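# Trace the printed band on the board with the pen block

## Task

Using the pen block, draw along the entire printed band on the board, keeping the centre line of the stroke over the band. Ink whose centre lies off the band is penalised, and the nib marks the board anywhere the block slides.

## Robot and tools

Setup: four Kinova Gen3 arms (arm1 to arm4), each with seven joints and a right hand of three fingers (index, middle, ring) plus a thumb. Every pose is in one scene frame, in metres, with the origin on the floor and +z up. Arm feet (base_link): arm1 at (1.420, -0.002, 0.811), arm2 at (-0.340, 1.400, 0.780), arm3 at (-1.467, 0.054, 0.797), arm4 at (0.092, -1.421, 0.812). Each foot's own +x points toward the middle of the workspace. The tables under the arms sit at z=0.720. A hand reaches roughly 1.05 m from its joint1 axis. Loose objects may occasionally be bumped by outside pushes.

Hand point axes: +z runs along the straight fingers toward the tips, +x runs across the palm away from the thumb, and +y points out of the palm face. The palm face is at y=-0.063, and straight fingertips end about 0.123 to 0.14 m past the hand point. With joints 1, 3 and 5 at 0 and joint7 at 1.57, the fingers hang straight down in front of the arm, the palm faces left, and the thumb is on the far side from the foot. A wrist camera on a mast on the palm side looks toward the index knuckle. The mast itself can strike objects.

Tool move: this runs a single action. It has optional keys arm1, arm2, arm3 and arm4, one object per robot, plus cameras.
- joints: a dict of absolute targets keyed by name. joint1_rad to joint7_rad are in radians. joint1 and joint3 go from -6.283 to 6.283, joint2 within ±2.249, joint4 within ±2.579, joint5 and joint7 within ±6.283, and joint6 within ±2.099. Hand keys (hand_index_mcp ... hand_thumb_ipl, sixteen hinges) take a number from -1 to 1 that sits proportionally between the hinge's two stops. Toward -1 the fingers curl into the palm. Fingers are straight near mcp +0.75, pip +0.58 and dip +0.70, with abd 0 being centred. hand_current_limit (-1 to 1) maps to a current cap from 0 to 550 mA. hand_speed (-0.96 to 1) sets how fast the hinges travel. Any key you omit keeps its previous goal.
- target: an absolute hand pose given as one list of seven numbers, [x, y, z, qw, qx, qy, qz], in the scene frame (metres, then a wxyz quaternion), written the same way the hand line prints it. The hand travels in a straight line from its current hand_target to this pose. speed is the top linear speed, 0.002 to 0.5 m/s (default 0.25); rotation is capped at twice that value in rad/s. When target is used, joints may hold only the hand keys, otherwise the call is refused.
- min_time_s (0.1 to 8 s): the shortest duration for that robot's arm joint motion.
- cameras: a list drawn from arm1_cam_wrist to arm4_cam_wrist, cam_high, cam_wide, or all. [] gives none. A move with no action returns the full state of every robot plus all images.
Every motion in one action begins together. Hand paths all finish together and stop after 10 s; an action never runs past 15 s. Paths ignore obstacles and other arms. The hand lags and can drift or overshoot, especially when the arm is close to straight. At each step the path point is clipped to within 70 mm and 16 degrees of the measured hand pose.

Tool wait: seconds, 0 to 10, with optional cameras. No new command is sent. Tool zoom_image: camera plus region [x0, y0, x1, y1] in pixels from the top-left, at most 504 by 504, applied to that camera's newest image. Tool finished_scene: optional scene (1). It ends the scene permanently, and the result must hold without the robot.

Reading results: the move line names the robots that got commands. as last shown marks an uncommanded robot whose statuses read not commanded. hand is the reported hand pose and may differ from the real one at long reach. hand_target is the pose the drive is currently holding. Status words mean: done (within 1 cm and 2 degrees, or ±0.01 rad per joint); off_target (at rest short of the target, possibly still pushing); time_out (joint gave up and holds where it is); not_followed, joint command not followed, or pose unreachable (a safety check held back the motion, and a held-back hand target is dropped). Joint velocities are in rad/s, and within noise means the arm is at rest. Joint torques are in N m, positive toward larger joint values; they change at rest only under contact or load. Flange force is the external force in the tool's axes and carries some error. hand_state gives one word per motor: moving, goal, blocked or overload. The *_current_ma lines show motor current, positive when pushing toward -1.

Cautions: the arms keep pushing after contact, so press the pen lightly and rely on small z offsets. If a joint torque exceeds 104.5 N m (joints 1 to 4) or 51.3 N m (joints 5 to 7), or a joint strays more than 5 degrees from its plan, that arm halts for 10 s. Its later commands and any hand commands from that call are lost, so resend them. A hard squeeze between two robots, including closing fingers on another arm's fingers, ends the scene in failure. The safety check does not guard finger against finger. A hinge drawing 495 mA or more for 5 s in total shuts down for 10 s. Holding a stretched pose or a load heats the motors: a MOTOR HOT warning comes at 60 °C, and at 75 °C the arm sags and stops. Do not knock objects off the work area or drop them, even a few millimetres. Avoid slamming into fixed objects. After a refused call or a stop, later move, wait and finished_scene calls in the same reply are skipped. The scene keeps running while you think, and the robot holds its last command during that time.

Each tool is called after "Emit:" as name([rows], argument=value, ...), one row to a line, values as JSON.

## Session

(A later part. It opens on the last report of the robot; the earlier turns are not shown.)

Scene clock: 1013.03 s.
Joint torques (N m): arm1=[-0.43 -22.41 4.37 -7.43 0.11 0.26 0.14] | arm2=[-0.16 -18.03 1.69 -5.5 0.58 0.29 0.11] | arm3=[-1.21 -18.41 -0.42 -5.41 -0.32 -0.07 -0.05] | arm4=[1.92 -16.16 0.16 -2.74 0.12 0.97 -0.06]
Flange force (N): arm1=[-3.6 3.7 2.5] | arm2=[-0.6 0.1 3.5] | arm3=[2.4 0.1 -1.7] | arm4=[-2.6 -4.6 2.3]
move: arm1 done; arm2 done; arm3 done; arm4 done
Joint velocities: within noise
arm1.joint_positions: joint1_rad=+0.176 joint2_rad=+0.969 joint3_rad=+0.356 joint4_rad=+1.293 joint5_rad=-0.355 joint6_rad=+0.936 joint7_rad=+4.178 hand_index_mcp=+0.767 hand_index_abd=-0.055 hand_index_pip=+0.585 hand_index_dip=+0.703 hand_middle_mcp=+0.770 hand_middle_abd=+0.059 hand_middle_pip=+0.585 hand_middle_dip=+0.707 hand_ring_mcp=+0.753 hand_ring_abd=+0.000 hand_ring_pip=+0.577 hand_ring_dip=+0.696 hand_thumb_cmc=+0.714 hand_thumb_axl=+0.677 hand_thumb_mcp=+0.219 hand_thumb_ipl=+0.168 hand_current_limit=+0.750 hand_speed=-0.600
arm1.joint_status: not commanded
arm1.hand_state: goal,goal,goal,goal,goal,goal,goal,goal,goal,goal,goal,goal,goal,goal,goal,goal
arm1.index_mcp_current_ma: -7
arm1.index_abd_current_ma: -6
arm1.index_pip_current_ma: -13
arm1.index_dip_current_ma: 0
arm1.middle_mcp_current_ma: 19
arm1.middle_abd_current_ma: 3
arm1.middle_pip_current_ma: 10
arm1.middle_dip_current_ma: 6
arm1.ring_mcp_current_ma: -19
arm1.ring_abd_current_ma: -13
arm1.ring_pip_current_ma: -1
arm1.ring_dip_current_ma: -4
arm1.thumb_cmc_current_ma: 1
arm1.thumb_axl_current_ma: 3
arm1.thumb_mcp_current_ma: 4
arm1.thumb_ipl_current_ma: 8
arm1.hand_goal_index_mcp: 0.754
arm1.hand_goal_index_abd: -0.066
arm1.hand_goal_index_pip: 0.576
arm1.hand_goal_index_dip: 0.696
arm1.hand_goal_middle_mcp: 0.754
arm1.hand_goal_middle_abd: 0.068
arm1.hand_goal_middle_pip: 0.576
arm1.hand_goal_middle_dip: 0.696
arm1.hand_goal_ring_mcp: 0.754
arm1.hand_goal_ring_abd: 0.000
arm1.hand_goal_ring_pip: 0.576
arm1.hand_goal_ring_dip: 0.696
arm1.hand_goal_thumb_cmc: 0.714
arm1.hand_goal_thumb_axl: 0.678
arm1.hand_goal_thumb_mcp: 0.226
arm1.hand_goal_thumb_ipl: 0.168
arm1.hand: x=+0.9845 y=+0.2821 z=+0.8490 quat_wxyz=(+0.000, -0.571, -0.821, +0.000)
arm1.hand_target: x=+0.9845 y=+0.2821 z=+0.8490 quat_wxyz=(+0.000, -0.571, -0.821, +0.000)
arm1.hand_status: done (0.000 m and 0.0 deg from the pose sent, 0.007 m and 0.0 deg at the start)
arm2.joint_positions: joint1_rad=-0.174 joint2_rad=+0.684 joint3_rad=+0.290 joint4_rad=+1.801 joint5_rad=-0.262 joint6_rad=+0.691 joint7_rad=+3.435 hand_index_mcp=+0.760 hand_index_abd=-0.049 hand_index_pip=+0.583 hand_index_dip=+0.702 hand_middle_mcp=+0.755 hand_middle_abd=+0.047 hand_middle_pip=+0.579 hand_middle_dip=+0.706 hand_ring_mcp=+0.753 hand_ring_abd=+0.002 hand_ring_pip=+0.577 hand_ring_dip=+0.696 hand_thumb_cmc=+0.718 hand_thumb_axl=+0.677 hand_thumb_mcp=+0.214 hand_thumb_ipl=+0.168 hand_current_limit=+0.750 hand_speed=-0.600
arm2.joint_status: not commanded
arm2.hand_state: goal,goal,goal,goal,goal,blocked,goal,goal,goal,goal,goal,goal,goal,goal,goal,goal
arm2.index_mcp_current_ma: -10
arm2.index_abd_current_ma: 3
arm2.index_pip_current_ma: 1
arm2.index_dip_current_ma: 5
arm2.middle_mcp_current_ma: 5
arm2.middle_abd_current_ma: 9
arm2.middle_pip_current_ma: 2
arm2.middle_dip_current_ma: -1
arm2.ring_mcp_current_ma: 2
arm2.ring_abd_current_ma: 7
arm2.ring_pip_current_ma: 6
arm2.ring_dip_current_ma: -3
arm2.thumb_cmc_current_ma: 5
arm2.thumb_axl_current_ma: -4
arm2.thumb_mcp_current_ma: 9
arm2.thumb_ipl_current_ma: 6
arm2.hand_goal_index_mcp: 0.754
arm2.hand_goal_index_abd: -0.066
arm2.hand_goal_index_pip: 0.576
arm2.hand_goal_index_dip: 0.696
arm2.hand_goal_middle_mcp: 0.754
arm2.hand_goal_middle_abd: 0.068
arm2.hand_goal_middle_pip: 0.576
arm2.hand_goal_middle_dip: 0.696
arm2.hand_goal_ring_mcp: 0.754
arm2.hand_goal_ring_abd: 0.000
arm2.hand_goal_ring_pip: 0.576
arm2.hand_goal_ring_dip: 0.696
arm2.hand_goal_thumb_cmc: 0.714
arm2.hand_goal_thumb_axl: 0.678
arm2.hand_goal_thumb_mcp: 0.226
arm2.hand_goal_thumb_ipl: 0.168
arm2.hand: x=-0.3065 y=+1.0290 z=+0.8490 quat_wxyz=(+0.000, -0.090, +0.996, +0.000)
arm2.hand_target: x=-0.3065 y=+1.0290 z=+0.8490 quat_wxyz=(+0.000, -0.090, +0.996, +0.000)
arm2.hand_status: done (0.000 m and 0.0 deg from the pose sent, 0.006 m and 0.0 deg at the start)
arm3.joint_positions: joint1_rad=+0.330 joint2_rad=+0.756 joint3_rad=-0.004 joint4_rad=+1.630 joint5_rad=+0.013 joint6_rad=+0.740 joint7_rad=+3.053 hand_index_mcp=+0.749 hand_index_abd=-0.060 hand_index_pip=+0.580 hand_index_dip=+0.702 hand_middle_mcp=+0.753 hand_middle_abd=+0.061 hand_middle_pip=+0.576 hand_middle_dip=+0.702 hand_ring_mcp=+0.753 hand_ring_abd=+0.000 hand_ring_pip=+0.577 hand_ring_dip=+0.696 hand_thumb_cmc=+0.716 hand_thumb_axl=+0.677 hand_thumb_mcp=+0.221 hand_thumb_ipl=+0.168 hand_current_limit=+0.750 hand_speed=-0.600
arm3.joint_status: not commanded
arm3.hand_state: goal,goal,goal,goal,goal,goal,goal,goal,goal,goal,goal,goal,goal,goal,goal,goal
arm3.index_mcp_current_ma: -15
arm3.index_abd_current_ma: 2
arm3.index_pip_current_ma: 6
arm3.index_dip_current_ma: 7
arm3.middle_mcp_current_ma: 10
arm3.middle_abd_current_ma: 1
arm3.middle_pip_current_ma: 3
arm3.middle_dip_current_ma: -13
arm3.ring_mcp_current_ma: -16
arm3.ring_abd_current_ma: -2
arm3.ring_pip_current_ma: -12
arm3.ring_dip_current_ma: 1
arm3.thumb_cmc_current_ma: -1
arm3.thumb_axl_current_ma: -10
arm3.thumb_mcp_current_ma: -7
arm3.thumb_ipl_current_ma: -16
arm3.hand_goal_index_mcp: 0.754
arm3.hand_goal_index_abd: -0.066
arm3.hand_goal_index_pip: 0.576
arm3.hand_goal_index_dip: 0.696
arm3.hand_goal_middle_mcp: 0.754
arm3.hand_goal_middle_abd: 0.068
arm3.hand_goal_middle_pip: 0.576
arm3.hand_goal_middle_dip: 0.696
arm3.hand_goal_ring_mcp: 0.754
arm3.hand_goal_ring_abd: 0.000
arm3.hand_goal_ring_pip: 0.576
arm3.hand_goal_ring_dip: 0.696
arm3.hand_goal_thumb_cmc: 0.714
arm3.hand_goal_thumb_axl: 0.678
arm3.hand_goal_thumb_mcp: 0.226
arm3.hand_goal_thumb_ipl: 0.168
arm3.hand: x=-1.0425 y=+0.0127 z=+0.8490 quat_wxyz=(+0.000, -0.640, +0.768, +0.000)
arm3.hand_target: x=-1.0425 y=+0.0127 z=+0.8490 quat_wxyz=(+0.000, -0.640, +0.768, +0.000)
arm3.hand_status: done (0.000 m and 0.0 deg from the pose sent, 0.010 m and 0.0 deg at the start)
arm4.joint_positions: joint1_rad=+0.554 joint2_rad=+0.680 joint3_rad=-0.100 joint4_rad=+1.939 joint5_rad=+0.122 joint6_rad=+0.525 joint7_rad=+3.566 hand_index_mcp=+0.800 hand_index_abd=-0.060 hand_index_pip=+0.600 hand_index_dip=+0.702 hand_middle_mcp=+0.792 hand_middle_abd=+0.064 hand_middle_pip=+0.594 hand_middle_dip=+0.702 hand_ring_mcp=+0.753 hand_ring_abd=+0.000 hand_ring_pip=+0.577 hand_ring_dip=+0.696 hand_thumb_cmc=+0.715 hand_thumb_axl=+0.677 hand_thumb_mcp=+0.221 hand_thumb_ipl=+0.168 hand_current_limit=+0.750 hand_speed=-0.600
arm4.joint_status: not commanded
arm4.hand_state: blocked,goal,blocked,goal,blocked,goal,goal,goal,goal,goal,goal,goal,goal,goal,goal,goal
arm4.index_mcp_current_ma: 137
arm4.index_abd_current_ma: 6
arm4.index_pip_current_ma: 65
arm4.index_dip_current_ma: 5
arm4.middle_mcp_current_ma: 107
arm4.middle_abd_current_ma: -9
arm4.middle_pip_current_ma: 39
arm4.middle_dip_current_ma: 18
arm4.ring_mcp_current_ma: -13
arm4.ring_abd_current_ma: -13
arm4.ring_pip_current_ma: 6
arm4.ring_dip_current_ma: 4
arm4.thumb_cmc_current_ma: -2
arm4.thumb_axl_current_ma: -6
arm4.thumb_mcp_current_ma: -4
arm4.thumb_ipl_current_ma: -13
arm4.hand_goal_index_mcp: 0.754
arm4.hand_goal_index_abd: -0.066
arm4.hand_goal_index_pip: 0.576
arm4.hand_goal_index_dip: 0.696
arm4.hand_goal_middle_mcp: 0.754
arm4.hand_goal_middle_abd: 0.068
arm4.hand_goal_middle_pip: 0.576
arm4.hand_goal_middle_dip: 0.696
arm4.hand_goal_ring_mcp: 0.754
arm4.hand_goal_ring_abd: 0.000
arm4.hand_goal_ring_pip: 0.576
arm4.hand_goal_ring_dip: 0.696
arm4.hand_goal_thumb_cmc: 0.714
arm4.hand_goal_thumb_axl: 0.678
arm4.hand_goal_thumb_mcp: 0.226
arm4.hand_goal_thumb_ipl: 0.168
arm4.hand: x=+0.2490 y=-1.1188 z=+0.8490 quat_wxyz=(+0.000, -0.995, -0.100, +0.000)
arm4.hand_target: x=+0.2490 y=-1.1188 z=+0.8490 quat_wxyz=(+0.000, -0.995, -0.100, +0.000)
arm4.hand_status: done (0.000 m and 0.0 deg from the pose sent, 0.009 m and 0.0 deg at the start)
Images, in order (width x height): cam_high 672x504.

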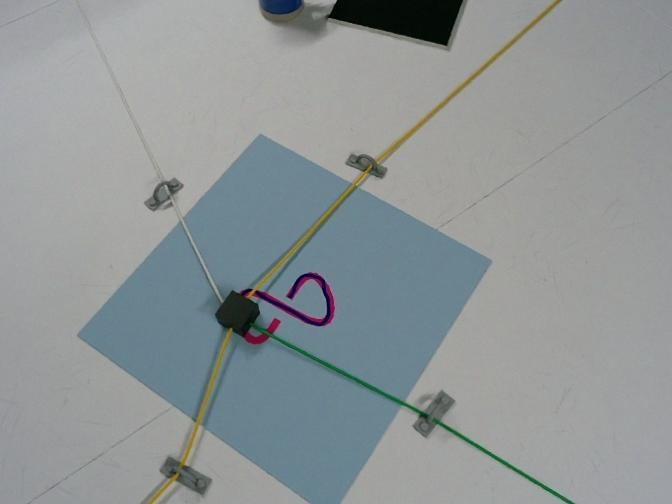

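Emit:
move(arm1={"target":[0.9940,0.2856,0.849,0,-0.5714,-0.8206,0],"speed":0.012}, arm2={"target":[-0.3051,1.0216,0.849,0,-0.0898,0.996,0],"speed":0.012}, arm3={"target":[-1.0295,0.0103,0.849,0,-0.64,0.7684,0],"speed":0.016}, arm4={"target":[0.2511,-1.1290,0.849,0,-0.995,-0.1002,0],"speed":0.012}, cameras=["cam_high"])

Emit:
zoom_image(camera="cam_high", region=[208, 280, 288, 340])

Scene clock: 1023.33 s.
Joint torques (N m): arm1=[-0.43 -22.3 4.36 -7.4 0.1 0.24 0.16] | arm2=[-0.16 -18.29 1.65 -5.66 0.55 0.28 0.1] | arm3=[-1.25 -18.89 -0.42 -5.63 -0.34 -0.07 -0.03] | arm4=[1.88 -15.85 0.14 -2.78 0.06 0.89 -0.02]
Flange force (N): arm1=[-3.5 3.5 2.7] | arm2=[-0.6 0.3 3.4] | arm3=[2.4 0.3 -1.6] | arm4=[-2.9 -4.3 2.2]
move: arm1 done; arm2 done; arm3 done; arm4 done
Joint velocities: within noise
arm1.joint_positions: joint1_rad=+0.186 joint2_rad=+0.956 joint3_rad=+0.354 joint4_rad=+1.324 joint5_rad=-0.354 joint6_rad=+0.918 joint7_rad=+4.195 hand_index_mcp=+0.767 hand_index_abd=-0.055 hand_index_pip=+0.585 hand_index_dip=+0.703 hand_middle_mcp=+0.771 hand_middle_abd=+0.059 hand_middle_pip=+0.585 hand_middle_dip=+0.707 hand_ring_mcp=+0.753 hand_ring_abd=+0.000 hand_ring_pip=+0.577 hand_ring_dip=+0.696 hand_thumb_cmc=+0.714 hand_thumb_axl=+0.677 hand_thumb_mcp=+0.219 hand_thumb_ipl=+0.168 hand_current_limit=+0.750 hand_speed=-0.600
arm1.joint_status: not commanded
arm1.hand_state: goal,goal,goal,goal,goal,goal,goal,goal,goal,goal,goal,goal,goal,goal,goal,goal
arm1.index_mcp_current_ma: -3
arm1.index_abd_current_ma: -9
arm1.index_pip_current_ma: -18
arm1.index_dip_current_ma: 12
arm1.middle_mcp_current_ma: 19
arm1.middle_abd_current_ma: 7
arm1.middle_pip_current_ma: 5
arm1.middle_dip_current_ma: 7
arm1.ring_mcp_current_ma: -7
arm1.ring_abd_current_ma: -19
arm1.ring_pip_current_ma: -5
arm1.ring_dip_current_ma: 2
arm1.thumb_cmc_current_ma: 4
arm1.thumb_axl_current_ma: 5
arm1.thumb_mcp_current_ma: 0
arm1.thumb_ipl_current_ma: 13
arm1.hand_goal_index_mcp: 0.754
arm1.hand_goal_index_abd: -0.066
arm1.hand_goal_index_pip: 0.576
arm1.hand_goal_index_dip: 0.696
arm1.hand_goal_middle_mcp: 0.754
arm1.hand_goal_middle_abd: 0.068
arm1.hand_goal_middle_pip: 0.576
arm1.hand_goal_middle_dip: 0.696
arm1.hand_goal_ring_mcp: 0.754
arm1.hand_goal_ring_abd: 0.000
arm1.hand_goal_ring_pip: 0.576
arm1.hand_goal_ring_dip: 0.696
arm1.hand_goal_thumb_cmc: 0.714
arm1.hand_goal_thumb_axl: 0.678
arm1.hand_goal_thumb_mcp: 0.226
arm1.hand_goal_thumb_ipl: 0.168
arm1.hand: x=+0.9940 y=+0.2856 z=+0.8490 quat_wxyz=(+0.000, -0.571, -0.821, +0.000)
arm1.hand_target: x=+0.9940 y=+0.2856 z=+0.8490 quat_wxyz=(+0.000, -0.571, -0.821, +0.000)
arm1.hand_status: done (0.000 m and 0.0 deg from the pose sent, 0.010 m and 0.0 deg at the start)
arm2.joint_positions: joint1_rad=-0.173 joint2_rad=+0.696 joint3_rad=+0.291 joint4_rad=+1.775 joint5_rad=-0.262 joint6_rad=+0.707 joint7_rad=+3.431 hand_index_mcp=+0.760 hand_index_abd=-0.049 hand_index_pip=+0.583 hand_index_dip=+0.702 hand_middle_mcp=+0.755 hand_middle_abd=+0.047 hand_middle_pip=+0.579 hand_middle_dip=+0.706 hand_ring_mcp=+0.753 hand_ring_abd=+0.002 hand_ring_pip=+0.577 hand_ring_dip=+0.696 hand_thumb_cmc=+0.718 hand_thumb_axl=+0.677 hand_thumb_mcp=+0.214 hand_thumb_ipl=+0.168 hand_current_limit=+0.750 hand_speed=-0.600
arm2.joint_status: not commanded
arm2.hand_state: goal,goal,goal,goal,goal,blocked,goal,goal,goal,goal,goal,goal,goal,goal,goal,goal
arm2.index_mcp_current_ma: -9
arm2.index_abd_current_ma: 2
arm2.index_pip_current_ma: 0
arm2.index_dip_current_ma: 2
arm2.middle_mcp_current_ma: 13
arm2.middle_abd_current_ma: 10
arm2.middle_pip_current_ma: 1
arm2.middle_dip_current_ma: -3
arm2.ring_mcp_current_ma: 0
arm2.ring_abd_current_ma: 9
arm2.ring_pip_current_ma: 9
arm2.ring_dip_current_ma: -2
arm2.thumb_cmc_current_ma: 12
arm2.thumb_axl_current_ma: -2
arm2.thumb_mcp_current_ma: 4
arm2.thumb_ipl_current_ma: 6
arm2.hand_goal_index_mcp: 0.754
arm2.hand_goal_index_abd: -0.066
arm2.hand_goal_index_pip: 0.576
arm2.hand_goal_index_dip: 0.696
arm2.hand_goal_middle_mcp: 0.754
arm2.hand_goal_middle_abd: 0.068
arm2.hand_goal_middle_pip: 0.576
arm2.hand_goal_middle_dip: 0.696
arm2.hand_goal_ring_mcp: 0.754
arm2.hand_goal_ring_abd: 0.000
arm2.hand_goal_ring_pip: 0.576
arm2.hand_goal_ring_dip: 0.696
arm2.hand_goal_thumb_cmc: 0.714
arm2.hand_goal_thumb_axl: 0.678
arm2.hand_goal_thumb_mcp: 0.226
arm2.hand_goal_thumb_ipl: 0.168
arm2.hand: x=-0.3051 y=+1.0216 z=+0.8490 quat_wxyz=(+0.000, -0.090, +0.996, +0.000)
arm2.hand_target: x=-0.3051 y=+1.0216 z=+0.8490 quat_wxyz=(+0.000, -0.090, +0.996, +0.000)
arm2.hand_status: done (0.000 m and 0.0 deg from the pose sent, 0.008 m and 0.0 deg at the start)
arm3.joint_positions: joint1_rad=+0.332 joint2_rad=+0.778 joint3_rad=-0.004 joint4_rad=+1.579 joint5_rad=+0.012 joint6_rad=+0.769 joint7_rad=+3.056 hand_index_mcp=+0.749 hand_index_abd=-0.060 hand_index_pip=+0.579 hand_index_dip=+0.702 hand_middle_mcp=+0.753 hand_middle_abd=+0.061 hand_middle_pip=+0.576 hand_middle_dip=+0.702 hand_ring_mcp=+0.753 hand_ring_abd=+0.000 hand_ring_pip=+0.577 hand_ring_dip=+0.696 hand_thumb_cmc=+0.716 hand_thumb_axl=+0.677 hand_thumb_mcp=+0.221 hand_thumb_ipl=+0.168 hand_current_limit=+0.750 hand_speed=-0.600
arm3.joint_status: not commanded
arm3.hand_state: goal,goal,goal,goal,goal,goal,goal,goal,goal,goal,goal,goal,goal,goal,goal,goal
arm3.index_mcp_current_ma: 2
arm3.index_abd_current_ma: -5
arm3.index_pip_current_ma: 10
arm3.index_dip_current_ma: 12
arm3.middle_mcp_current_ma: 7
arm3.middle_abd_current_ma: 11
arm3.middle_pip_current_ma: 0
arm3.middle_dip_current_ma: -10
arm3.ring_mcp_current_ma: -4
arm3.ring_abd_current_ma: -10
arm3.ring_pip_current_ma: -1
arm3.ring_dip_current_ma: 2
arm3.thumb_cmc_current_ma: 5
arm3.thumb_axl_current_ma: 5
arm3.thumb_mcp_current_ma: -9
arm3.thumb_ipl_current_ma: -10
arm3.hand_goal_index_mcp: 0.754
arm3.hand_goal_index_abd: -0.066
arm3.hand_goal_index_pip: 0.576
arm3.hand_goal_index_dip: 0.696
arm3.hand_goal_middle_mcp: 0.754
arm3.hand_goal_middle_abd: 0.068
arm3.hand_goal_middle_pip: 0.576
arm3.hand_goal_middle_dip: 0.696
arm3.hand_goal_ring_mcp: 0.754
arm3.hand_goal_ring_abd: 0.000
arm3.hand_goal_ring_pip: 0.576
arm3.hand_goal_ring_dip: 0.696
arm3.hand_goal_thumb_cmc: 0.714
arm3.hand_goal_thumb_axl: 0.678
arm3.hand_goal_thumb_mcp: 0.226
arm3.hand_goal_thumb_ipl: 0.168
arm3.hand: x=-1.0295 y=+0.0103 z=+0.8490 quat_wxyz=(+0.000, -0.640, +0.768, +0.000)
arm3.hand_target: x=-1.0295 y=+0.0103 z=+0.8490 quat_wxyz=(+0.000, -0.640, +0.768, +0.000)
arm3.hand_status: done (0.000 m and 0.0 deg from the pose sent, 0.013 m and 0.0 deg at the start)
arm4.joint_positions: joint1_rad=+0.568 joint2_rad=+0.669 joint3_rad=-0.101 joint4_rad=+1.968 joint5_rad=+0.125 joint6_rad=+0.507 joint7_rad=+3.575 hand_index_mcp=+0.800 hand_index_abd=-0.060 hand_index_pip=+0.600 hand_index_dip=+0.702 hand_middle_mcp=+0.792 hand_middle_abd=+0.064 hand_middle_pip=+0.593 hand_middle_dip=+0.702 hand_ring_mcp=+0.753 hand_ring_abd=+0.000 hand_ring_pip=+0.577 hand_ring_dip=+0.696 hand_thumb_cmc=+0.715 hand_thumb_axl=+0.677 hand_thumb_mcp=+0.221 hand_thumb_ipl=+0.168 hand_current_limit=+0.750 hand_speed=-0.600
arm4.joint_status: not commanded
arm4.hand_state: blocked,goal,blocked,goal,blocked,goal,goal,goal,goal,goal,goal,goal,goal,goal,goal,goal
arm4.index_mcp_current_ma: 131
arm4.index_abd_current_ma: -1
arm4.index_pip_current_ma: 65
arm4.index_dip_current_ma: 8
arm4.middle_mcp_current_ma: 114
arm4.middle_abd_current_ma: -9
arm4.middle_pip_current_ma: 34
arm4.middle_dip_current_ma: 19
arm4.ring_mcp_current_ma: -6
arm4.ring_abd_current_ma: -8
arm4.ring_pip_current_ma: 3
arm4.ring_dip_current_ma: 7
arm4.thumb_cmc_current_ma: -5
arm4.thumb_axl_current_ma: -7
arm4.thumb_mcp_current_ma: -5
arm4.thumb_ipl_current_ma: -11
arm4.hand_goal_index_mcp: 0.754
arm4.hand_goal_index_abd: -0.066
arm4.hand_goal_index_pip: 0.576
arm4.hand_goal_index_dip: 0.696
arm4.hand_goal_middle_mcp: 0.754
arm4.hand_goal_middle_abd: 0.068
arm4.hand_goal_middle_pip: 0.576
arm4.hand_goal_middle_dip: 0.696
arm4.hand_goal_ring_mcp: 0.754
arm4.hand_goal_ring_abd: 0.000
arm4.hand_goal_ring_pip: 0.576
arm4.hand_goal_ring_dip: 0.696
arm4.hand_goal_thumb_cmc: 0.714
arm4.hand_goal_thumb_axl: 0.678
arm4.hand_goal_thumb_mcp: 0.226
arm4.hand_goal_thumb_ipl: 0.168
arm4.hand: x=+0.2511 y=-1.1290 z=+0.8490 quat_wxyz=(+0.000, -0.995, -0.100, +0.000)
arm4.hand_target: x=+0.2511 y=-1.1290 z=+0.8490 quat_wxyz=(+0.000, -0.995, -0.100, +0.000)
arm4.hand_status: done (0.000 m and 0.0 deg from the pose sent, 0.010 m and 0.0 deg at the start)
Images, in order (width x height): cam_high 672x504.

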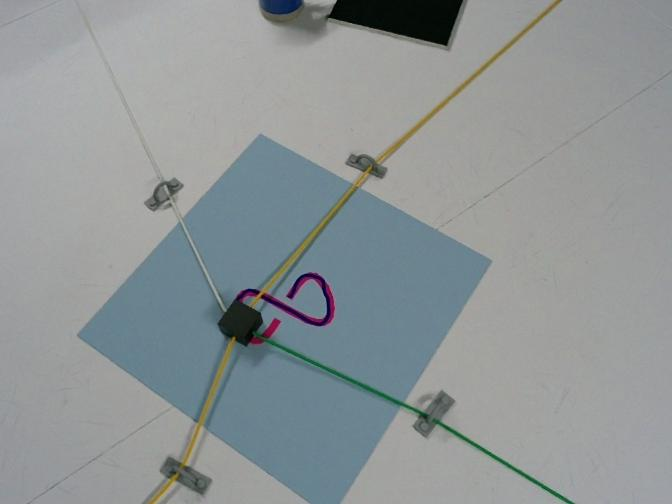

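Scaled by 6.300.

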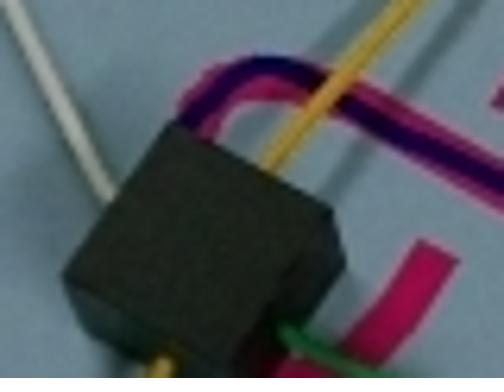

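Emit:
move(arm1={"target":[1.0044,0.2894,0.849,0,-0.5714,-0.8206,0],"speed":0.012}, arm2={"target":[-0.3041,1.0163,0.849,0,-0.0898,0.996,0],"speed":0.012}, arm3={"target":[-1.0176,0.0081,0.849,0,-0.64,0.7684,0],"speed":0.014}, arm4={"target":[0.2526,-1.1365,0.849,0,-0.995,-0.1002,0],"speed":0.012}, cameras=["cam_high"])

Emit:
zoom_image(camera="cam_high", region=[216, 288, 296, 348])

Scene clock: 1038.70 s.
Joint torques (N m): arm1=[-0.3 -22 4.43 -7.22 0.15 0.31 0.15] | arm2=[-0.14 -18.57 1.63 -5.69 0.54 0.27 0.14] | arm3=[-1.2 -19.35 -0.39 -5.77 -0.34 -0.11 -0.04] | arm4=[1.88 -15.69 0.15 -2.72 0.07 0.84 -0.08]
Flange force (N): arm1=[-3.6 3.2 2.9] | arm2=[-0.7 0.0 3.4] | arm3=[2.2 0.1 -1.6] | arm4=[-2.8 -4.3 2.3]
move: arm1 done; arm2 done; arm3 done; arm4 done
Joint velocities: within noise
arm1.joint_positions: joint1_rad=+0.197 joint2_rad=+0.942 joint3_rad=+0.352 joint4_rad=+1.357 joint5_rad=-0.354 joint6_rad=+0.899 joint7_rad=+4.214 hand_index_mcp=+0.767 hand_index_abd=-0.055 hand_index_pip=+0.585 hand_index_dip=+0.703 hand_middle_mcp=+0.771 hand_middle_abd=+0.059 hand_middle_pip=+0.585 hand_middle_dip=+0.707 hand_ring_mcp=+0.753 hand_ring_abd=+0.000 hand_ring_pip=+0.577 hand_ring_dip=+0.696 hand_thumb_cmc=+0.714 hand_thumb_axl=+0.677 hand_thumb_mcp=+0.219 hand_thumb_ipl=+0.168 hand_current_limit=+0.750 hand_speed=-0.600
arm1.joint_status: not commanded
arm1.hand_state: goal,goal,goal,goal,goal,goal,goal,goal,goal,goal,goal,goal,goal,goal,goal,goal
arm1.index_mcp_current_ma: -9
arm1.index_abd_current_ma: -10
arm1.index_pip_current_ma: -9
arm1.index_dip_current_ma: 2
arm1.middle_mcp_current_ma: 10
arm1.middle_abd_current_ma: 4
arm1.middle_pip_current_ma: 7
arm1.middle_dip_current_ma: 5
arm1.ring_mcp_current_ma: -3
arm1.ring_abd_current_ma: -10
arm1.ring_pip_current_ma: 5
arm1.ring_dip_current_ma: -5
arm1.thumb_cmc_current_ma: 2
arm1.thumb_axl_current_ma: 7
arm1.thumb_mcp_current_ma: 10
arm1.thumb_ipl_current_ma: 2
arm1.hand_goal_index_mcp: 0.754
arm1.hand_goal_index_abd: -0.066
arm1.hand_goal_index_pip: 0.576
arm1.hand_goal_index_dip: 0.696
arm1.hand_goal_middle_mcp: 0.754
arm1.hand_goal_middle_abd: 0.068
arm1.hand_goal_middle_pip: 0.576
arm1.hand_goal_middle_dip: 0.696
arm1.hand_goal_ring_mcp: 0.754
arm1.hand_goal_ring_abd: 0.000
arm1.hand_goal_ring_pip: 0.576
arm1.hand_goal_ring_dip: 0.696
arm1.hand_goal_thumb_cmc: 0.714
arm1.hand_goal_thumb_axl: 0.678
arm1.hand_goal_thumb_mcp: 0.226
arm1.hand_goal_thumb_ipl: 0.168
arm1.hand: x=+1.0044 y=+0.2894 z=+0.8490 quat_wxyz=(+0.000, -0.571, -0.821, +0.000)
arm1.hand_target: x=+1.0044 y=+0.2894 z=+0.8490 quat_wxyz=(+0.000, -0.571, -0.821, +0.000)
arm1.hand_status: done (0.000 m and 0.0 deg from the pose sent, 0.011 m and 0.0 deg at the start)
arm2.joint_positions: joint1_rad=-0.173 joint2_rad=+0.705 joint3_rad=+0.292 joint4_rad=+1.755 joint5_rad=-0.262 joint6_rad=+0.718 joint7_rad=+3.429 hand_index_mcp=+0.760 hand_index_abd=-0.049 hand_index_pip=+0.583 hand_index_dip=+0.702 hand_middle_mcp=+0.755 hand_middle_abd=+0.047 hand_middle_pip=+0.579 hand_middle_dip=+0.706 hand_ring_mcp=+0.753 hand_ring_abd=+0.002 hand_ring_pip=+0.577 hand_ring_dip=+0.696 hand_thumb_cmc=+0.718 hand_thumb_axl=+0.677 hand_thumb_mcp=+0.214 hand_thumb_ipl=+0.168 hand_current_limit=+0.750 hand_speed=-0.600
arm2.joint_status: not commanded
arm2.hand_state: goal,goal,goal,goal,goal,blocked,goal,goal,goal,goal,goal,goal,goal,goal,goal,goal
arm2.index_mcp_current_ma: -6
arm2.index_abd_current_ma: 6
arm2.index_pip_current_ma: -3
arm2.index_dip_current_ma: -3
arm2.middle_mcp_current_ma: 8
arm2.middle_abd_current_ma: 7
arm2.middle_pip_current_ma: 3
arm2.middle_dip_current_ma: 2
arm2.ring_mcp_current_ma: 2
arm2.ring_abd_current_ma: -1
arm2.ring_pip_current_ma: 3
arm2.ring_dip_current_ma: -12
arm2.thumb_cmc_current_ma: 10
arm2.thumb_axl_current_ma: -4
arm2.thumb_mcp_current_ma: 9
arm2.thumb_ipl_current_ma: 3
arm2.hand_goal_index_mcp: 0.754
arm2.hand_goal_index_abd: -0.066
arm2.hand_goal_index_pip: 0.576
arm2.hand_goal_index_dip: 0.696
arm2.hand_goal_middle_mcp: 0.754
arm2.hand_goal_middle_abd: 0.068
arm2.hand_goal_middle_pip: 0.576
arm2.hand_goal_middle_dip: 0.696
arm2.hand_goal_ring_mcp: 0.754
arm2.hand_goal_ring_abd: 0.000
arm2.hand_goal_ring_pip: 0.576
arm2.hand_goal_ring_dip: 0.696
arm2.hand_goal_thumb_cmc: 0.714
arm2.hand_goal_thumb_axl: 0.678
arm2.hand_goal_thumb_mcp: 0.226
arm2.hand_goal_thumb_ipl: 0.168
arm2.hand: x=-0.3041 y=+1.0163 z=+0.8490 quat_wxyz=(+0.000, -0.090, +0.996, +0.000)
arm2.hand_target: x=-0.3041 y=+1.0163 z=+0.8490 quat_wxyz=(+0.000, -0.090, +0.996, +0.000)
arm2.hand_status: done (0.000 m and 0.0 deg from the pose sent, 0.005 m and 0.0 deg at the start)
arm3.joint_positions: joint1_rad=+0.333 joint2_rad=+0.798 joint3_rad=-0.003 joint4_rad=+1.531 joint5_rad=+0.012 joint6_rad=+0.797 joint7_rad=+3.058 hand_index_mcp=+0.749 hand_index_abd=-0.060 hand_index_pip=+0.579 hand_index_dip=+0.702 hand_middle_mcp=+0.753 hand_middle_abd=+0.061 hand_middle_pip=+0.576 hand_middle_dip=+0.702 hand_ring_mcp=+0.753 hand_ring_abd=+0.000 hand_ring_pip=+0.577 hand_ring_dip=+0.696 hand_thumb_cmc=+0.716 hand_thumb_axl=+0.677 hand_thumb_mcp=+0.221 hand_thumb_ipl=+0.168 hand_current_limit=+0.750 hand_speed=-0.600
arm3.joint_status: not commanded
arm3.hand_state: goal,goal,goal,goal,goal,goal,goal,goal,goal,goal,goal,goal,goal,goal,goal,goal
arm3.index_mcp_current_ma: -17
arm3.index_abd_current_ma: 4
arm3.index_pip_current_ma: 17
arm3.index_dip_current_ma: 3
arm3.middle_mcp_current_ma: 16
arm3.middle_abd_current_ma: 6
arm3.middle_pip_current_ma: 12
arm3.middle_dip_current_ma: -2
arm3.ring_mcp_current_ma: -1
arm3.ring_abd_current_ma: 3
arm3.ring_pip_current_ma: 6
arm3.ring_dip_current_ma: -3
arm3.thumb_cmc_current_ma: -5
arm3.thumb_axl_current_ma: 1
arm3.thumb_mcp_current_ma: -11
arm3.thumb_ipl_current_ma: 11
arm3.hand_goal_index_mcp: 0.754
arm3.hand_goal_index_abd: -0.066
arm3.hand_goal_index_pip: 0.576
arm3.hand_goal_index_dip: 0.696
arm3.hand_goal_middle_mcp: 0.754
arm3.hand_goal_middle_abd: 0.068
arm3.hand_goal_middle_pip: 0.576
arm3.hand_goal_middle_dip: 0.696
arm3.hand_goal_ring_mcp: 0.754
arm3.hand_goal_ring_abd: 0.000
arm3.hand_goal_ring_pip: 0.576
arm3.hand_goal_ring_dip: 0.696
arm3.hand_goal_thumb_cmc: 0.714
arm3.hand_goal_thumb_axl: 0.678
arm3.hand_goal_thumb_mcp: 0.226
arm3.hand_goal_thumb_ipl: 0.168
arm3.hand: x=-1.0176 y=+0.0081 z=+0.8490 quat_wxyz=(+0.000, -0.640, +0.768, +0.000)
arm3.hand_target: x=-1.0176 y=+0.0081 z=+0.8490 quat_wxyz=(+0.000, -0.640, +0.768, +0.000)
arm3.hand_status: done (0.000 m and 0.0 deg from the pose sent, 0.012 m and 0.0 deg at the start)
arm4.joint_positions: joint1_rad=+0.578 joint2_rad=+0.661 joint3_rad=-0.101 joint4_rad=+1.989 joint5_rad=+0.127 joint6_rad=+0.494 joint7_rad=+3.582 hand_index_mcp=+0.800 hand_index_abd=-0.060 hand_index_pip=+0.600 hand_index_dip=+0.702 hand_middle_mcp=+0.792 hand_middle_abd=+0.064 hand_middle_pip=+0.593 hand_middle_dip=+0.702 hand_ring_mcp=+0.753 hand_ring_abd=+0.000 hand_ring_pip=+0.577 hand_ring_dip=+0.696 hand_thumb_cmc=+0.715 hand_thumb_axl=+0.677 hand_thumb_mcp=+0.221 hand_thumb_ipl=+0.168 hand_current_limit=+0.750 hand_speed=-0.600
arm4.joint_status: not commanded
arm4.hand_state: blocked,goal,blocked,goal,blocked,goal,goal,goal,goal,goal,goal,goal,goal,goal,goal,goal
arm4.index_mcp_current_ma: 132
arm4.index_abd_current_ma: 0
arm4.index_pip_current_ma: 71
arm4.index_dip_current_ma: 1
arm4.middle_mcp_current_ma: 106
arm4.middle_abd_current_ma: -14
arm4.middle_pip_current_ma: 34
arm4.middle_dip_current_ma: 20
arm4.ring_mcp_current_ma: -5
arm4.ring_abd_current_ma: -11
arm4.ring_pip_current_ma: 2
arm4.ring_dip_current_ma: 4
arm4.thumb_cmc_current_ma: -5
arm4.thumb_axl_current_ma: -9
arm4.thumb_mcp_current_ma: -6
arm4.thumb_ipl_current_ma: -10
arm4.hand_goal_index_mcp: 0.754
arm4.hand_goal_index_abd: -0.066
arm4.hand_goal_index_pip: 0.576
arm4.hand_goal_index_dip: 0.696
arm4.hand_goal_middle_mcp: 0.754
arm4.hand_goal_middle_abd: 0.068
arm4.hand_goal_middle_pip: 0.576
arm4.hand_goal_middle_dip: 0.696
arm4.hand_goal_ring_mcp: 0.754
arm4.hand_goal_ring_abd: 0.000
arm4.hand_goal_ring_pip: 0.576
arm4.hand_goal_ring_dip: 0.696
arm4.hand_goal_thumb_cmc: 0.714
arm4.hand_goal_thumb_axl: 0.678
arm4.hand_goal_thumb_mcp: 0.226
arm4.hand_goal_thumb_ipl: 0.168
arm4.hand: x=+0.2526 y=-1.1365 z=+0.8490 quat_wxyz=(+0.000, -0.995, -0.100, +0.000)
arm4.hand_target: x=+0.2526 y=-1.1365 z=+0.8490 quat_wxyz=(+0.000, -0.995, -0.100, +0.000)
arm4.hand_status: done (0.000 m and 0.0 deg from the pose sent, 0.008 m and 0.0 deg at the start)
Images, in order (width x height): cam_high 672x504.

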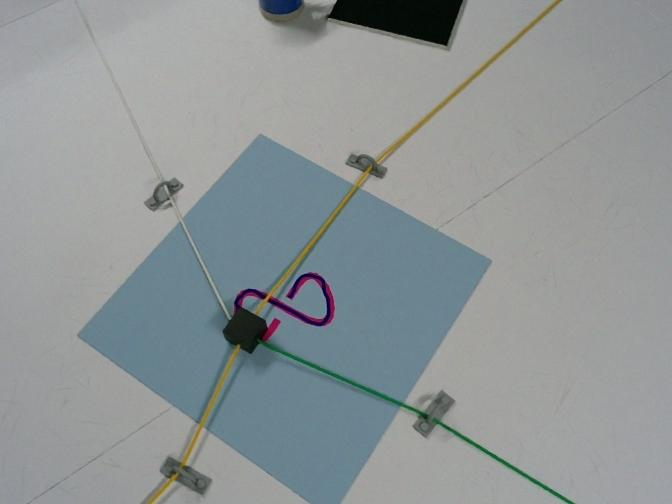

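Scaled by 6.300.

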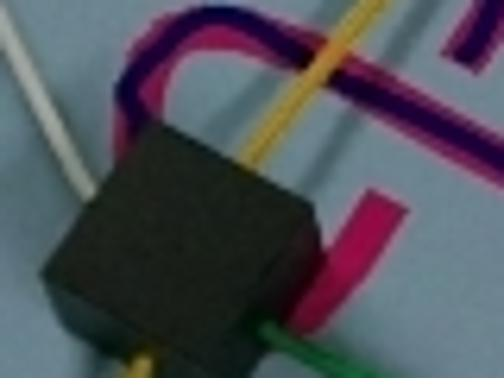

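Emit:
move(arm1={"target":[1.0117,0.2921,0.849,0,-0.5714,-0.8206,0],"speed":0.012}, arm3={"target":[-1.0115,0.0069,0.849,0,-0.64,0.7684,0],"speed":0.014}, arm4={"target":[0.2530,-1.1382,0.849,0,-0.995,-0.1002,0],"speed":0.012}, cameras=["cam_high"])

Emit:
zoom_image(camera="cam_high", region=[216, 288, 296, 348])

Scene clock: 1049.60 s.
Joint torques (N m): arm1=[-0.28 -21.75 4.54 -7.09 0.22 0.33 0.14] | arm2=[-0.07 -18.51 1.74 -5.66 0.54 0.25 0.09] | arm3=[-1.21 -19.49 -0.36 -5.82 -0.33 -0.07 -0.06] | arm4=[1.83 -15.7 0.07 -2.82 0.02 0.74 -0.07]
Flange force (N): arm1=[-3.5 3.1 2.9] | arm2=[-0.7 0.0 3.3] | arm3=[2.3 0.2 -1.7] | arm4=[-2.8 -4.1 2.3]
move: arm1 done; arm3 done; arm4 done
Joint velocities: within noise
arm1.joint_positions: joint1_rad=+0.205 joint2_rad=+0.933 joint3_rad=+0.350 joint4_rad=+1.379 joint5_rad=-0.353 joint6_rad=+0.887 joint7_rad=+4.227 hand_index_mcp=+0.768 hand_index_abd=-0.055 hand_index_pip=+0.585 hand_index_dip=+0.703 hand_middle_mcp=+0.772 hand_middle_abd=+0.059 hand_middle_pip=+0.585 hand_middle_dip=+0.707 hand_ring_mcp=+0.753 hand_ring_abd=+0.000 hand_ring_pip=+0.577 hand_ring_dip=+0.696 hand_thumb_cmc=+0.714 hand_thumb_axl=+0.677 hand_thumb_mcp=+0.219 hand_thumb_ipl=+0.168 hand_current_limit=+0.750 hand_speed=-0.600
arm1.joint_status: not commanded
arm1.hand_state: goal,goal,goal,goal,goal,goal,goal,goal,goal,goal,goal,goal,goal,goal,goal,goal
arm1.index_mcp_current_ma: 3
arm1.index_abd_current_ma: -5
arm1.index_pip_current_ma: -15
arm1.index_dip_current_ma: -1
arm1.middle_mcp_current_ma: 13
arm1.middle_abd_current_ma: 14
arm1.middle_pip_current_ma: 6
arm1.middle_dip_current_ma: 4
arm1.ring_mcp_current_ma: -1
arm1.ring_abd_current_ma: -12
arm1.ring_pip_current_ma: -1
arm1.ring_dip_current_ma: -7
arm1.thumb_cmc_current_ma: 5
arm1.thumb_axl_current_ma: 0
arm1.thumb_mcp_current_ma: 8
arm1.thumb_ipl_current_ma: 7
arm1.hand_goal_index_mcp: 0.754
arm1.hand_goal_index_abd: -0.066
arm1.hand_goal_index_pip: 0.576
arm1.hand_goal_index_dip: 0.696
arm1.hand_goal_middle_mcp: 0.754
arm1.hand_goal_middle_abd: 0.068
arm1.hand_goal_middle_pip: 0.576
arm1.hand_goal_middle_dip: 0.696
arm1.hand_goal_ring_mcp: 0.754
arm1.hand_goal_ring_abd: 0.000
arm1.hand_goal_ring_pip: 0.576
arm1.hand_goal_ring_dip: 0.696
arm1.hand_goal_thumb_cmc: 0.714
arm1.hand_goal_thumb_axl: 0.678
arm1.hand_goal_thumb_mcp: 0.226
arm1.hand_goal_thumb_ipl: 0.168
arm1.hand: x=+1.0117 y=+0.2921 z=+0.8490 quat_wxyz=(+0.000, -0.571, -0.821, +0.000)
arm1.hand_target: x=+1.0117 y=+0.2921 z=+0.8490 quat_wxyz=(+0.000, -0.571, -0.821, +0.000)
arm1.hand_status: done (0.000 m and 0.0 deg from the pose sent, 0.008 m and 0.0 deg at the start)
arm2: as last shown
arm2.index_mcp_current_ma: -10
arm2.index_abd_current_ma: 10
arm2.index_pip_current_ma: -4
arm2.index_dip_current_ma: 3
arm2.middle_mcp_current_ma: 12
arm2.middle_abd_current_ma: 5
arm2.middle_pip_current_ma: 5
arm2.middle_dip_current_ma: -2
arm2.ring_mcp_current_ma: 4
arm2.ring_abd_current_ma: 13
arm2.ring_pip_current_ma: 7
arm2.ring_dip_current_ma: -7
arm2.thumb_cmc_current_ma: 11
arm2.thumb_axl_current_ma: -2
arm2.thumb_mcp_current_ma: 6
arm2.thumb_ipl_current_ma: 2
arm3.joint_positions: joint1_rad=+0.334 joint2_rad=+0.809 joint3_rad=-0.003 joint4_rad=+1.505 joint5_rad=+0.011 joint6_rad=+0.812 joint7_rad=+3.060 hand_index_mcp=+0.749 hand_index_abd=-0.060 hand_index_pip=+0.579 hand_index_dip=+0.702 hand_middle_mcp=+0.753 hand_middle_abd=+0.061 hand_middle_pip=+0.577 hand_middle_dip=+0.702 hand_ring_mcp=+0.753 hand_ring_abd=+0.000 hand_ring_pip=+0.577 hand_ring_dip=+0.696 hand_thumb_cmc=+0.716 hand_thumb_axl=+0.677 hand_thumb_mcp=+0.221 hand_thumb_ipl=+0.168 hand_current_limit=+0.750 hand_speed=-0.600
arm3.joint_status: not commanded
arm3.hand_state: goal,goal,goal,goal,goal,goal,goal,goal,goal,goal,goal,goal,goal,goal,goal,goal
arm3.index_mcp_current_ma: -19
arm3.index_abd_current_ma: 4
arm3.index_pip_current_ma: 8
arm3.index_dip_current_ma: 7
arm3.middle_mcp_current_ma: 1
arm3.middle_abd_current_ma: 6
arm3.middle_pip_current_ma: 13
arm3.middle_dip_current_ma: -8
arm3.ring_mcp_current_ma: -12
arm3.ring_abd_current_ma: -12
arm3.ring_pip_current_ma: -15
arm3.ring_dip_current_ma: -10
arm3.thumb_cmc_current_ma: 4
arm3.thumb_axl_current_ma: 6
arm3.thumb_mcp_current_ma: -5
arm3.thumb_ipl_current_ma: -9
arm3.hand_goal_index_mcp: 0.754
arm3.hand_goal_index_abd: -0.066
arm3.hand_goal_index_pip: 0.576
arm3.hand_goal_index_dip: 0.696
arm3.hand_goal_middle_mcp: 0.754
arm3.hand_goal_middle_abd: 0.068
arm3.hand_goal_middle_pip: 0.576
arm3.hand_goal_middle_dip: 0.696
arm3.hand_goal_ring_mcp: 0.754
arm3.hand_goal_ring_abd: 0.000
arm3.hand_goal_ring_pip: 0.576
arm3.hand_goal_ring_dip: 0.696
arm3.hand_goal_thumb_cmc: 0.714
arm3.hand_goal_thumb_axl: 0.678
arm3.hand_goal_thumb_mcp: 0.226
arm3.hand_goal_thumb_ipl: 0.168
arm3.hand: x=-1.0115 y=+0.0069 z=+0.8490 quat_wxyz=(+0.000, -0.640, +0.768, +0.000)
arm3.hand_target: x=-1.0115 y=+0.0069 z=+0.8490 quat_wxyz=(+0.000, -0.640, +0.768, +0.000)
arm3.hand_status: done (0.000 m and 0.0 deg from the pose sent, 0.006 m and 0.0 deg at the start)
arm4.joint_positions: joint1_rad=+0.581 joint2_rad=+0.660 joint3_rad=-0.101 joint4_rad=+1.994 joint5_rad=+0.128 joint6_rad=+0.491 joint7_rad=+3.584 hand_index_mcp=+0.800 hand_index_abd=-0.060 hand_index_pip=+0.599 hand_index_dip=+0.702 hand_middle_mcp=+0.791 hand_middle_abd=+0.064 hand_middle_pip=+0.593 hand_middle_dip=+0.702 hand_ring_mcp=+0.753 hand_ring_abd=+0.000 hand_ring_pip=+0.577 hand_ring_dip=+0.696 hand_thumb_cmc=+0.715 hand_thumb_axl=+0.677 hand_thumb_mcp=+0.221 hand_thumb_ipl=+0.168 hand_current_limit=+0.750 hand_speed=-0.600
arm4.joint_status: not commanded
arm4.hand_state: blocked,goal,blocked,goal,blocked,goal,goal,goal,goal,goal,goal,goal,goal,goal,goal,goal
arm4.index_mcp_current_ma: 142
arm4.index_abd_current_ma: -6
arm4.index_pip_current_ma: 72
arm4.index_dip_current_ma: 12
arm4.middle_mcp_current_ma: 107
arm4.middle_abd_current_ma: -7
arm4.middle_pip_current_ma: 37
arm4.middle_dip_current_ma: 19
arm4.ring_mcp_current_ma: -6
arm4.ring_abd_current_ma: -3
arm4.ring_pip_current_ma: 5
arm4.ring_dip_current_ma: 6
arm4.thumb_cmc_current_ma: -9
arm4.thumb_axl_current_ma: -7
arm4.thumb_mcp_current_ma: -7
arm4.thumb_ipl_current_ma: -9
arm4.hand_goal_index_mcp: 0.754
arm4.hand_goal_index_abd: -0.066
arm4.hand_goal_index_pip: 0.576
arm4.hand_goal_index_dip: 0.696
arm4.hand_goal_middle_mcp: 0.754
arm4.hand_goal_middle_abd: 0.068
arm4.hand_goal_middle_pip: 0.576
arm4.hand_goal_middle_dip: 0.696
arm4.hand_goal_ring_mcp: 0.754
arm4.hand_goal_ring_abd: 0.000
arm4.hand_goal_ring_pip: 0.576
arm4.hand_goal_ring_dip: 0.696
arm4.hand_goal_thumb_cmc: 0.714
arm4.hand_goal_thumb_axl: 0.678
arm4.hand_goal_thumb_mcp: 0.226
arm4.hand_goal_thumb_ipl: 0.168
arm4.hand: x=+0.2530 y=-1.1382 z=+0.8490 quat_wxyz=(+0.000, -0.995, -0.100, +0.000)
arm4.hand_target: x=+0.2530 y=-1.1382 z=+0.8490 quat_wxyz=(+0.000, -0.995, -0.100, +0.000)
arm4.hand_status: done (0.000 m and 0.0 deg from the pose sent, 0.002 m and 0.0 deg at the start)
Images, in order (width x height): cam_high 672x504.

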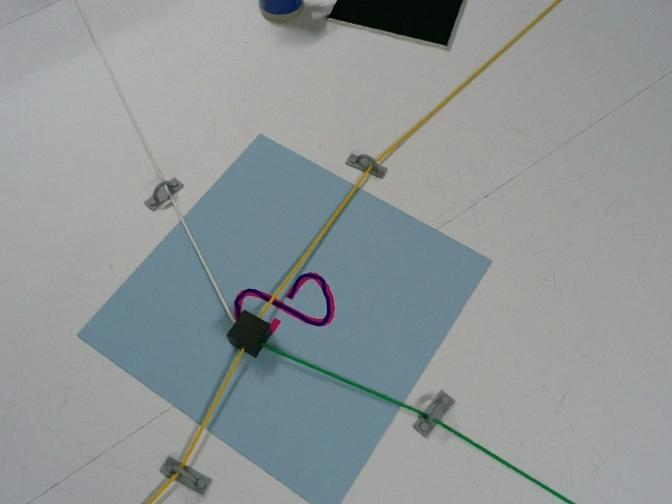

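Scaled by 6.300.

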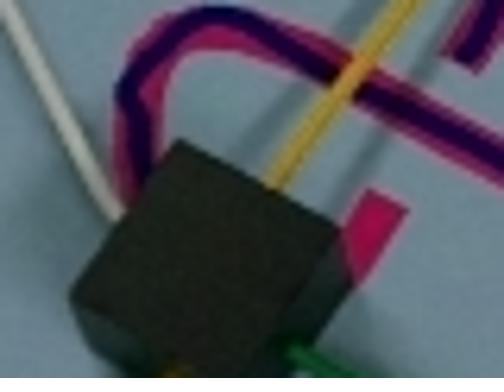

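Emit:
move(arm1={"target":[1.0175,0.2943,0.849,0,-0.5714,-0.8206,0],"speed":0.012}, arm2={"target":[-0.3043,1.0172,0.849,0,-0.0898,0.996,0],"speed":0.012}, arm3={"target":[-1.0061,0.0060,0.849,0,-0.64,0.7684,0],"speed":0.014}, arm4={"target":[0.2510,-1.1283,0.849,0,-0.995,-0.1002,0],"speed":0.014}, cameras=["cam_high"])

Emit:
zoom_image(camera="cam_high", region=[216, 288, 296, 348])

Scene clock: 1072.03 s.
Joint torques (N m): arm1=[-0.37 -21.63 4.45 -7.1 0.21 0.33 0.18] | arm2=[-0.19 -18.54 1.67 -5.73 0.53 0.34 0.1] | arm3=[-1.25 -19.76 -0.36 -5.95 -0.32 -0.09 -0.05] | arm4=[1.5 -16.73 -0.32 -3.83 -0.12 0.29 -0.11]
Flange force (N): arm1=[-3.5 3.2 3.0] | arm2=[-0.5 0.4 3.7] | arm3=[2.3 0.3 -1.6] | arm4=[-2.6 -2.7 3.1]
move: arm1 done; arm2 done; arm3 done; arm4 done
Joint velocities: within noise
arm1.joint_positions: joint1_rad=+0.212 joint2_rad=+0.925 joint3_rad=+0.349 joint4_rad=+1.396 joint5_rad=-0.353 joint6_rad=+0.877 joint7_rad=+4.238 hand_index_mcp=+0.773 hand_index_abd=-0.055 hand_index_pip=+0.585 hand_index_dip=+0.703 hand_middle_mcp=+0.776 hand_middle_abd=+0.059 hand_middle_pip=+0.587 hand_middle_dip=+0.707 hand_ring_mcp=+0.753 hand_ring_abd=+0.000 hand_ring_pip=+0.577 hand_ring_dip=+0.696 hand_thumb_cmc=+0.714 hand_thumb_axl=+0.677 hand_thumb_mcp=+0.219 hand_thumb_ipl=+0.168 hand_current_limit=+0.750 hand_speed=-0.600
arm1.joint_status: not commanded
arm1.hand_state: goal,goal,goal,goal,blocked,goal,goal,goal,goal,goal,goal,goal,goal,goal,goal,goal
arm1.index_mcp_current_ma: -3
arm1.index_abd_current_ma: 3
arm1.index_pip_current_ma: -4
arm1.index_dip_current_ma: 11
arm1.middle_mcp_current_ma: 7
arm1.middle_abd_current_ma: 11
arm1.middle_pip_current_ma: 9
arm1.middle_dip_current_ma: 11
arm1.ring_mcp_current_ma: -11
arm1.ring_abd_current_ma: 0
arm1.ring_pip_current_ma: -2
arm1.ring_dip_current_ma: -11
arm1.thumb_cmc_current_ma: -4
arm1.thumb_axl_current_ma: -7
arm1.thumb_mcp_current_ma: 7
arm1.thumb_ipl_current_ma: 6
arm1.hand_goal_index_mcp: 0.754
arm1.hand_goal_index_abd: -0.066
arm1.hand_goal_index_pip: 0.576
arm1.hand_goal_index_dip: 0.696
arm1.hand_goal_middle_mcp: 0.754
arm1.hand_goal_middle_abd: 0.068
arm1.hand_goal_middle_pip: 0.576
arm1.hand_goal_middle_dip: 0.696
arm1.hand_goal_ring_mcp: 0.754
arm1.hand_goal_ring_abd: 0.000
arm1.hand_goal_ring_pip: 0.576
arm1.hand_goal_ring_dip: 0.696
arm1.hand_goal_thumb_cmc: 0.714
arm1.hand_goal_thumb_axl: 0.678
arm1.hand_goal_thumb_mcp: 0.226
arm1.hand_goal_thumb_ipl: 0.168
arm1.hand: x=+1.0175 y=+0.2943 z=+0.8490 quat_wxyz=(+0.000, -0.571, -0.821, +0.000)
arm1.hand_target: x=+1.0175 y=+0.2943 z=+0.8490 quat_wxyz=(+0.000, -0.571, -0.821, +0.000)
arm1.hand_status: done (0.000 m and 0.0 deg from the pose sent, 0.006 m and 0.0 deg at the start)
arm2.joint_positions: joint1_rad=-0.173 joint2_rad=+0.703 joint3_rad=+0.291 joint4_rad=+1.758 joint5_rad=-0.262 joint6_rad=+0.716 joint7_rad=+3.429 hand_index_mcp=+0.760 hand_index_abd=-0.049 hand_index_pip=+0.583 hand_index_dip=+0.702 hand_middle_mcp=+0.755 hand_middle_abd=+0.047 hand_middle_pip=+0.579 hand_middle_dip=+0.706 hand_ring_mcp=+0.753 hand_ring_abd=+0.002 hand_ring_pip=+0.577 hand_ring_dip=+0.696 hand_thumb_cmc=+0.718 hand_thumb_axl=+0.677 hand_thumb_mcp=+0.214 hand_thumb_ipl=+0.168 hand_current_limit=+0.750 hand_speed=-0.600
arm2.joint_status: not commanded
arm2.hand_state: goal,goal,goal,goal,goal,blocked,goal,goal,goal,goal,goal,goal,goal,goal,goal,goal
arm2.index_mcp_current_ma: -8
arm2.index_abd_current_ma: 6
arm2.index_pip_current_ma: 0
arm2.index_dip_current_ma: 1
arm2.middle_mcp_current_ma: 8
arm2.middle_abd_current_ma: 7
arm2.middle_pip_current_ma: -4
arm2.middle_dip_current_ma: 3
arm2.ring_mcp_current_ma: -1
arm2.ring_abd_current_ma: 9
arm2.ring_pip_current_ma: 5
arm2.ring_dip_current_ma: -9
arm2.thumb_cmc_current_ma: 6
arm2.thumb_axl_current_ma: -2
arm2.thumb_mcp_current_ma: 9
arm2.thumb_ipl_current_ma: 3
arm2.hand_goal_index_mcp: 0.754
arm2.hand_goal_index_abd: -0.066
arm2.hand_goal_index_pip: 0.576
arm2.hand_goal_index_dip: 0.696
arm2.hand_goal_middle_mcp: 0.754
arm2.hand_goal_middle_abd: 0.068
arm2.hand_goal_middle_pip: 0.576
arm2.hand_goal_middle_dip: 0.696
arm2.hand_goal_ring_mcp: 0.754
arm2.hand_goal_ring_abd: 0.000
arm2.hand_goal_ring_pip: 0.576
arm2.hand_goal_ring_dip: 0.696
arm2.hand_goal_thumb_cmc: 0.714
arm2.hand_goal_thumb_axl: 0.678
arm2.hand_goal_thumb_mcp: 0.226
arm2.hand_goal_thumb_ipl: 0.168
arm2.hand: x=-0.3043 y=+1.0172 z=+0.8490 quat_wxyz=(+0.000, -0.090, +0.996, +0.000)
arm2.hand_target: x=-0.3043 y=+1.0172 z=+0.8490 quat_wxyz=(+0.000, -0.090, +0.996, +0.000)
arm2.hand_status: done (0.000 m and 0.0 deg from the pose sent, 0.001 m and 0.0 deg at the start)
arm3.joint_positions: joint1_rad=+0.334 joint2_rad=+0.818 joint3_rad=-0.003 joint4_rad=+1.483 joint5_rad=+0.011 joint6_rad=+0.824 joint7_rad=+3.060 hand_index_mcp=+0.749 hand_index_abd=-0.060 hand_index_pip=+0.579 hand_index_dip=+0.702 hand_middle_mcp=+0.753 hand_middle_abd=+0.061 hand_middle_pip=+0.576 hand_middle_dip=+0.702 hand_ring_mcp=+0.753 hand_ring_abd=+0.000 hand_ring_pip=+0.577 hand_ring_dip=+0.696 hand_thumb_cmc=+0.716 hand_thumb_axl=+0.677 hand_thumb_mcp=+0.221 hand_thumb_ipl=+0.168 hand_current_limit=+0.750 hand_speed=-0.600
arm3.joint_status: not commanded
arm3.hand_state: goal,goal,goal,goal,goal,goal,goal,goal,goal,goal,goal,goal,goal,goal,goal,goal
arm3.index_mcp_current_ma: -14
arm3.index_abd_current_ma: 9
arm3.index_pip_current_ma: 9
arm3.index_dip_current_ma: 13
arm3.middle_mcp_current_ma: 4
arm3.middle_abd_current_ma: 4
arm3.middle_pip_current_ma: 10
arm3.middle_dip_current_ma: -18
arm3.ring_mcp_current_ma: -1
arm3.ring_abd_current_ma: 5
arm3.ring_pip_current_ma: -6
arm3.ring_dip_current_ma: -2
arm3.thumb_cmc_current_ma: 3
arm3.thumb_axl_current_ma: -11
arm3.thumb_mcp_current_ma: -9
arm3.thumb_ipl_current_ma: 3
arm3.hand_goal_index_mcp: 0.754
arm3.hand_goal_index_abd: -0.066
arm3.hand_goal_index_pip: 0.576
arm3.hand_goal_index_dip: 0.696
arm3.hand_goal_middle_mcp: 0.754
arm3.hand_goal_middle_abd: 0.068
arm3.hand_goal_middle_pip: 0.576
arm3.hand_goal_middle_dip: 0.696
arm3.hand_goal_ring_mcp: 0.754
arm3.hand_goal_ring_abd: 0.000
arm3.hand_goal_ring_pip: 0.576
arm3.hand_goal_ring_dip: 0.696
arm3.hand_goal_thumb_cmc: 0.714
arm3.hand_goal_thumb_axl: 0.678
arm3.hand_goal_thumb_mcp: 0.226
arm3.hand_goal_thumb_ipl: 0.168
arm3.hand: x=-1.0061 y=+0.0060 z=+0.8490 quat_wxyz=(+0.000, -0.640, +0.768, +0.000)
arm3.hand_target: x=-1.0061 y=+0.0060 z=+0.8490 quat_wxyz=(+0.000, -0.640, +0.768, +0.000)
arm3.hand_status: done (0.000 m and 0.0 deg from the pose sent, 0.005 m and 0.0 deg at the start)
arm4.joint_positions: joint1_rad=+0.567 joint2_rad=+0.670 joint3_rad=-0.101 joint4_rad=+1.966 joint5_rad=+0.125 joint6_rad=+0.508 joint7_rad=+3.574 hand_index_mcp=+0.753 hand_index_abd=-0.060 hand_index_pip=+0.576 hand_index_dip=+0.702 hand_middle_mcp=+0.748 hand_middle_abd=+0.064 hand_middle_pip=+0.574 hand_middle_dip=+0.702 hand_ring_mcp=+0.753 hand_ring_abd=+0.000 hand_ring_pip=+0.577 hand_ring_dip=+0.696 hand_thumb_cmc=+0.714 hand_thumb_axl=+0.677 hand_thumb_mcp=+0.221 hand_thumb_ipl=+0.168 hand_current_limit=+0.750 hand_speed=-0.600
arm4.joint_status: not commanded
arm4.hand_state: goal,goal,goal,goal,goal,goal,goal,goal,goal,goal,goal,goal,goal,goal,goal,goal
arm4.index_mcp_current_ma: 6
arm4.index_abd_current_ma: 1
arm4.index_pip_current_ma: 7
arm4.index_dip_current_ma: 9
arm4.middle_mcp_current_ma: -8
arm4.middle_abd_current_ma: -5
arm4.middle_pip_current_ma: -13
arm4.middle_dip_current_ma: 22
arm4.ring_mcp_current_ma: -7
arm4.ring_abd_current_ma: -13
arm4.ring_pip_current_ma: 4
arm4.ring_dip_current_ma: 6
arm4.thumb_cmc_current_ma: -4
arm4.thumb_axl_current_ma: -5
arm4.thumb_mcp_current_ma: -4
arm4.thumb_ipl_current_ma: -10
arm4.hand_goal_index_mcp: 0.754
arm4.hand_goal_index_abd: -0.066
arm4.hand_goal_index_pip: 0.576
arm4.hand_goal_index_dip: 0.696
arm4.hand_goal_middle_mcp: 0.754
arm4.hand_goal_middle_abd: 0.068
arm4.hand_goal_middle_pip: 0.576
arm4.hand_goal_middle_dip: 0.696
arm4.hand_goal_ring_mcp: 0.754
arm4.hand_goal_ring_abd: 0.000
arm4.hand_goal_ring_pip: 0.576
arm4.hand_goal_ring_dip: 0.696
arm4.hand_goal_thumb_cmc: 0.714
arm4.hand_goal_thumb_axl: 0.678
arm4.hand_goal_thumb_mcp: 0.226
arm4.hand_goal_thumb_ipl: 0.168
arm4.hand: x=+0.2510 y=-1.1283 z=+0.8490 quat_wxyz=(+0.000, -0.995, -0.100, +0.000)
arm4.hand_target: x=+0.2510 y=-1.1283 z=+0.8490 quat_wxyz=(+0.000, -0.995, -0.100, +0.000)
arm4.hand_status: done (0.000 m and 0.0 deg from the pose sent, 0.010 m and 0.0 deg at the start)
Images, in order (width x height): cam_high 672x504.

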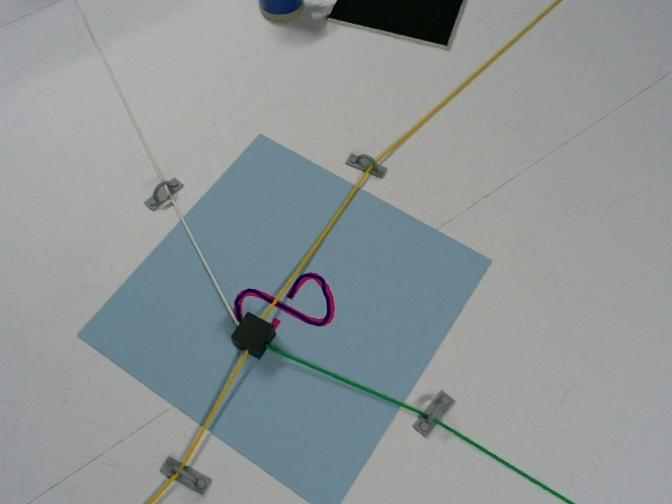

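Scaled by 6.300.

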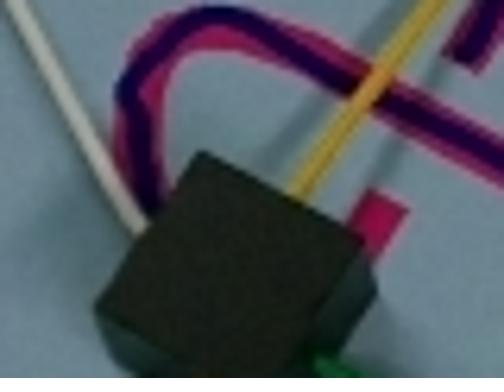

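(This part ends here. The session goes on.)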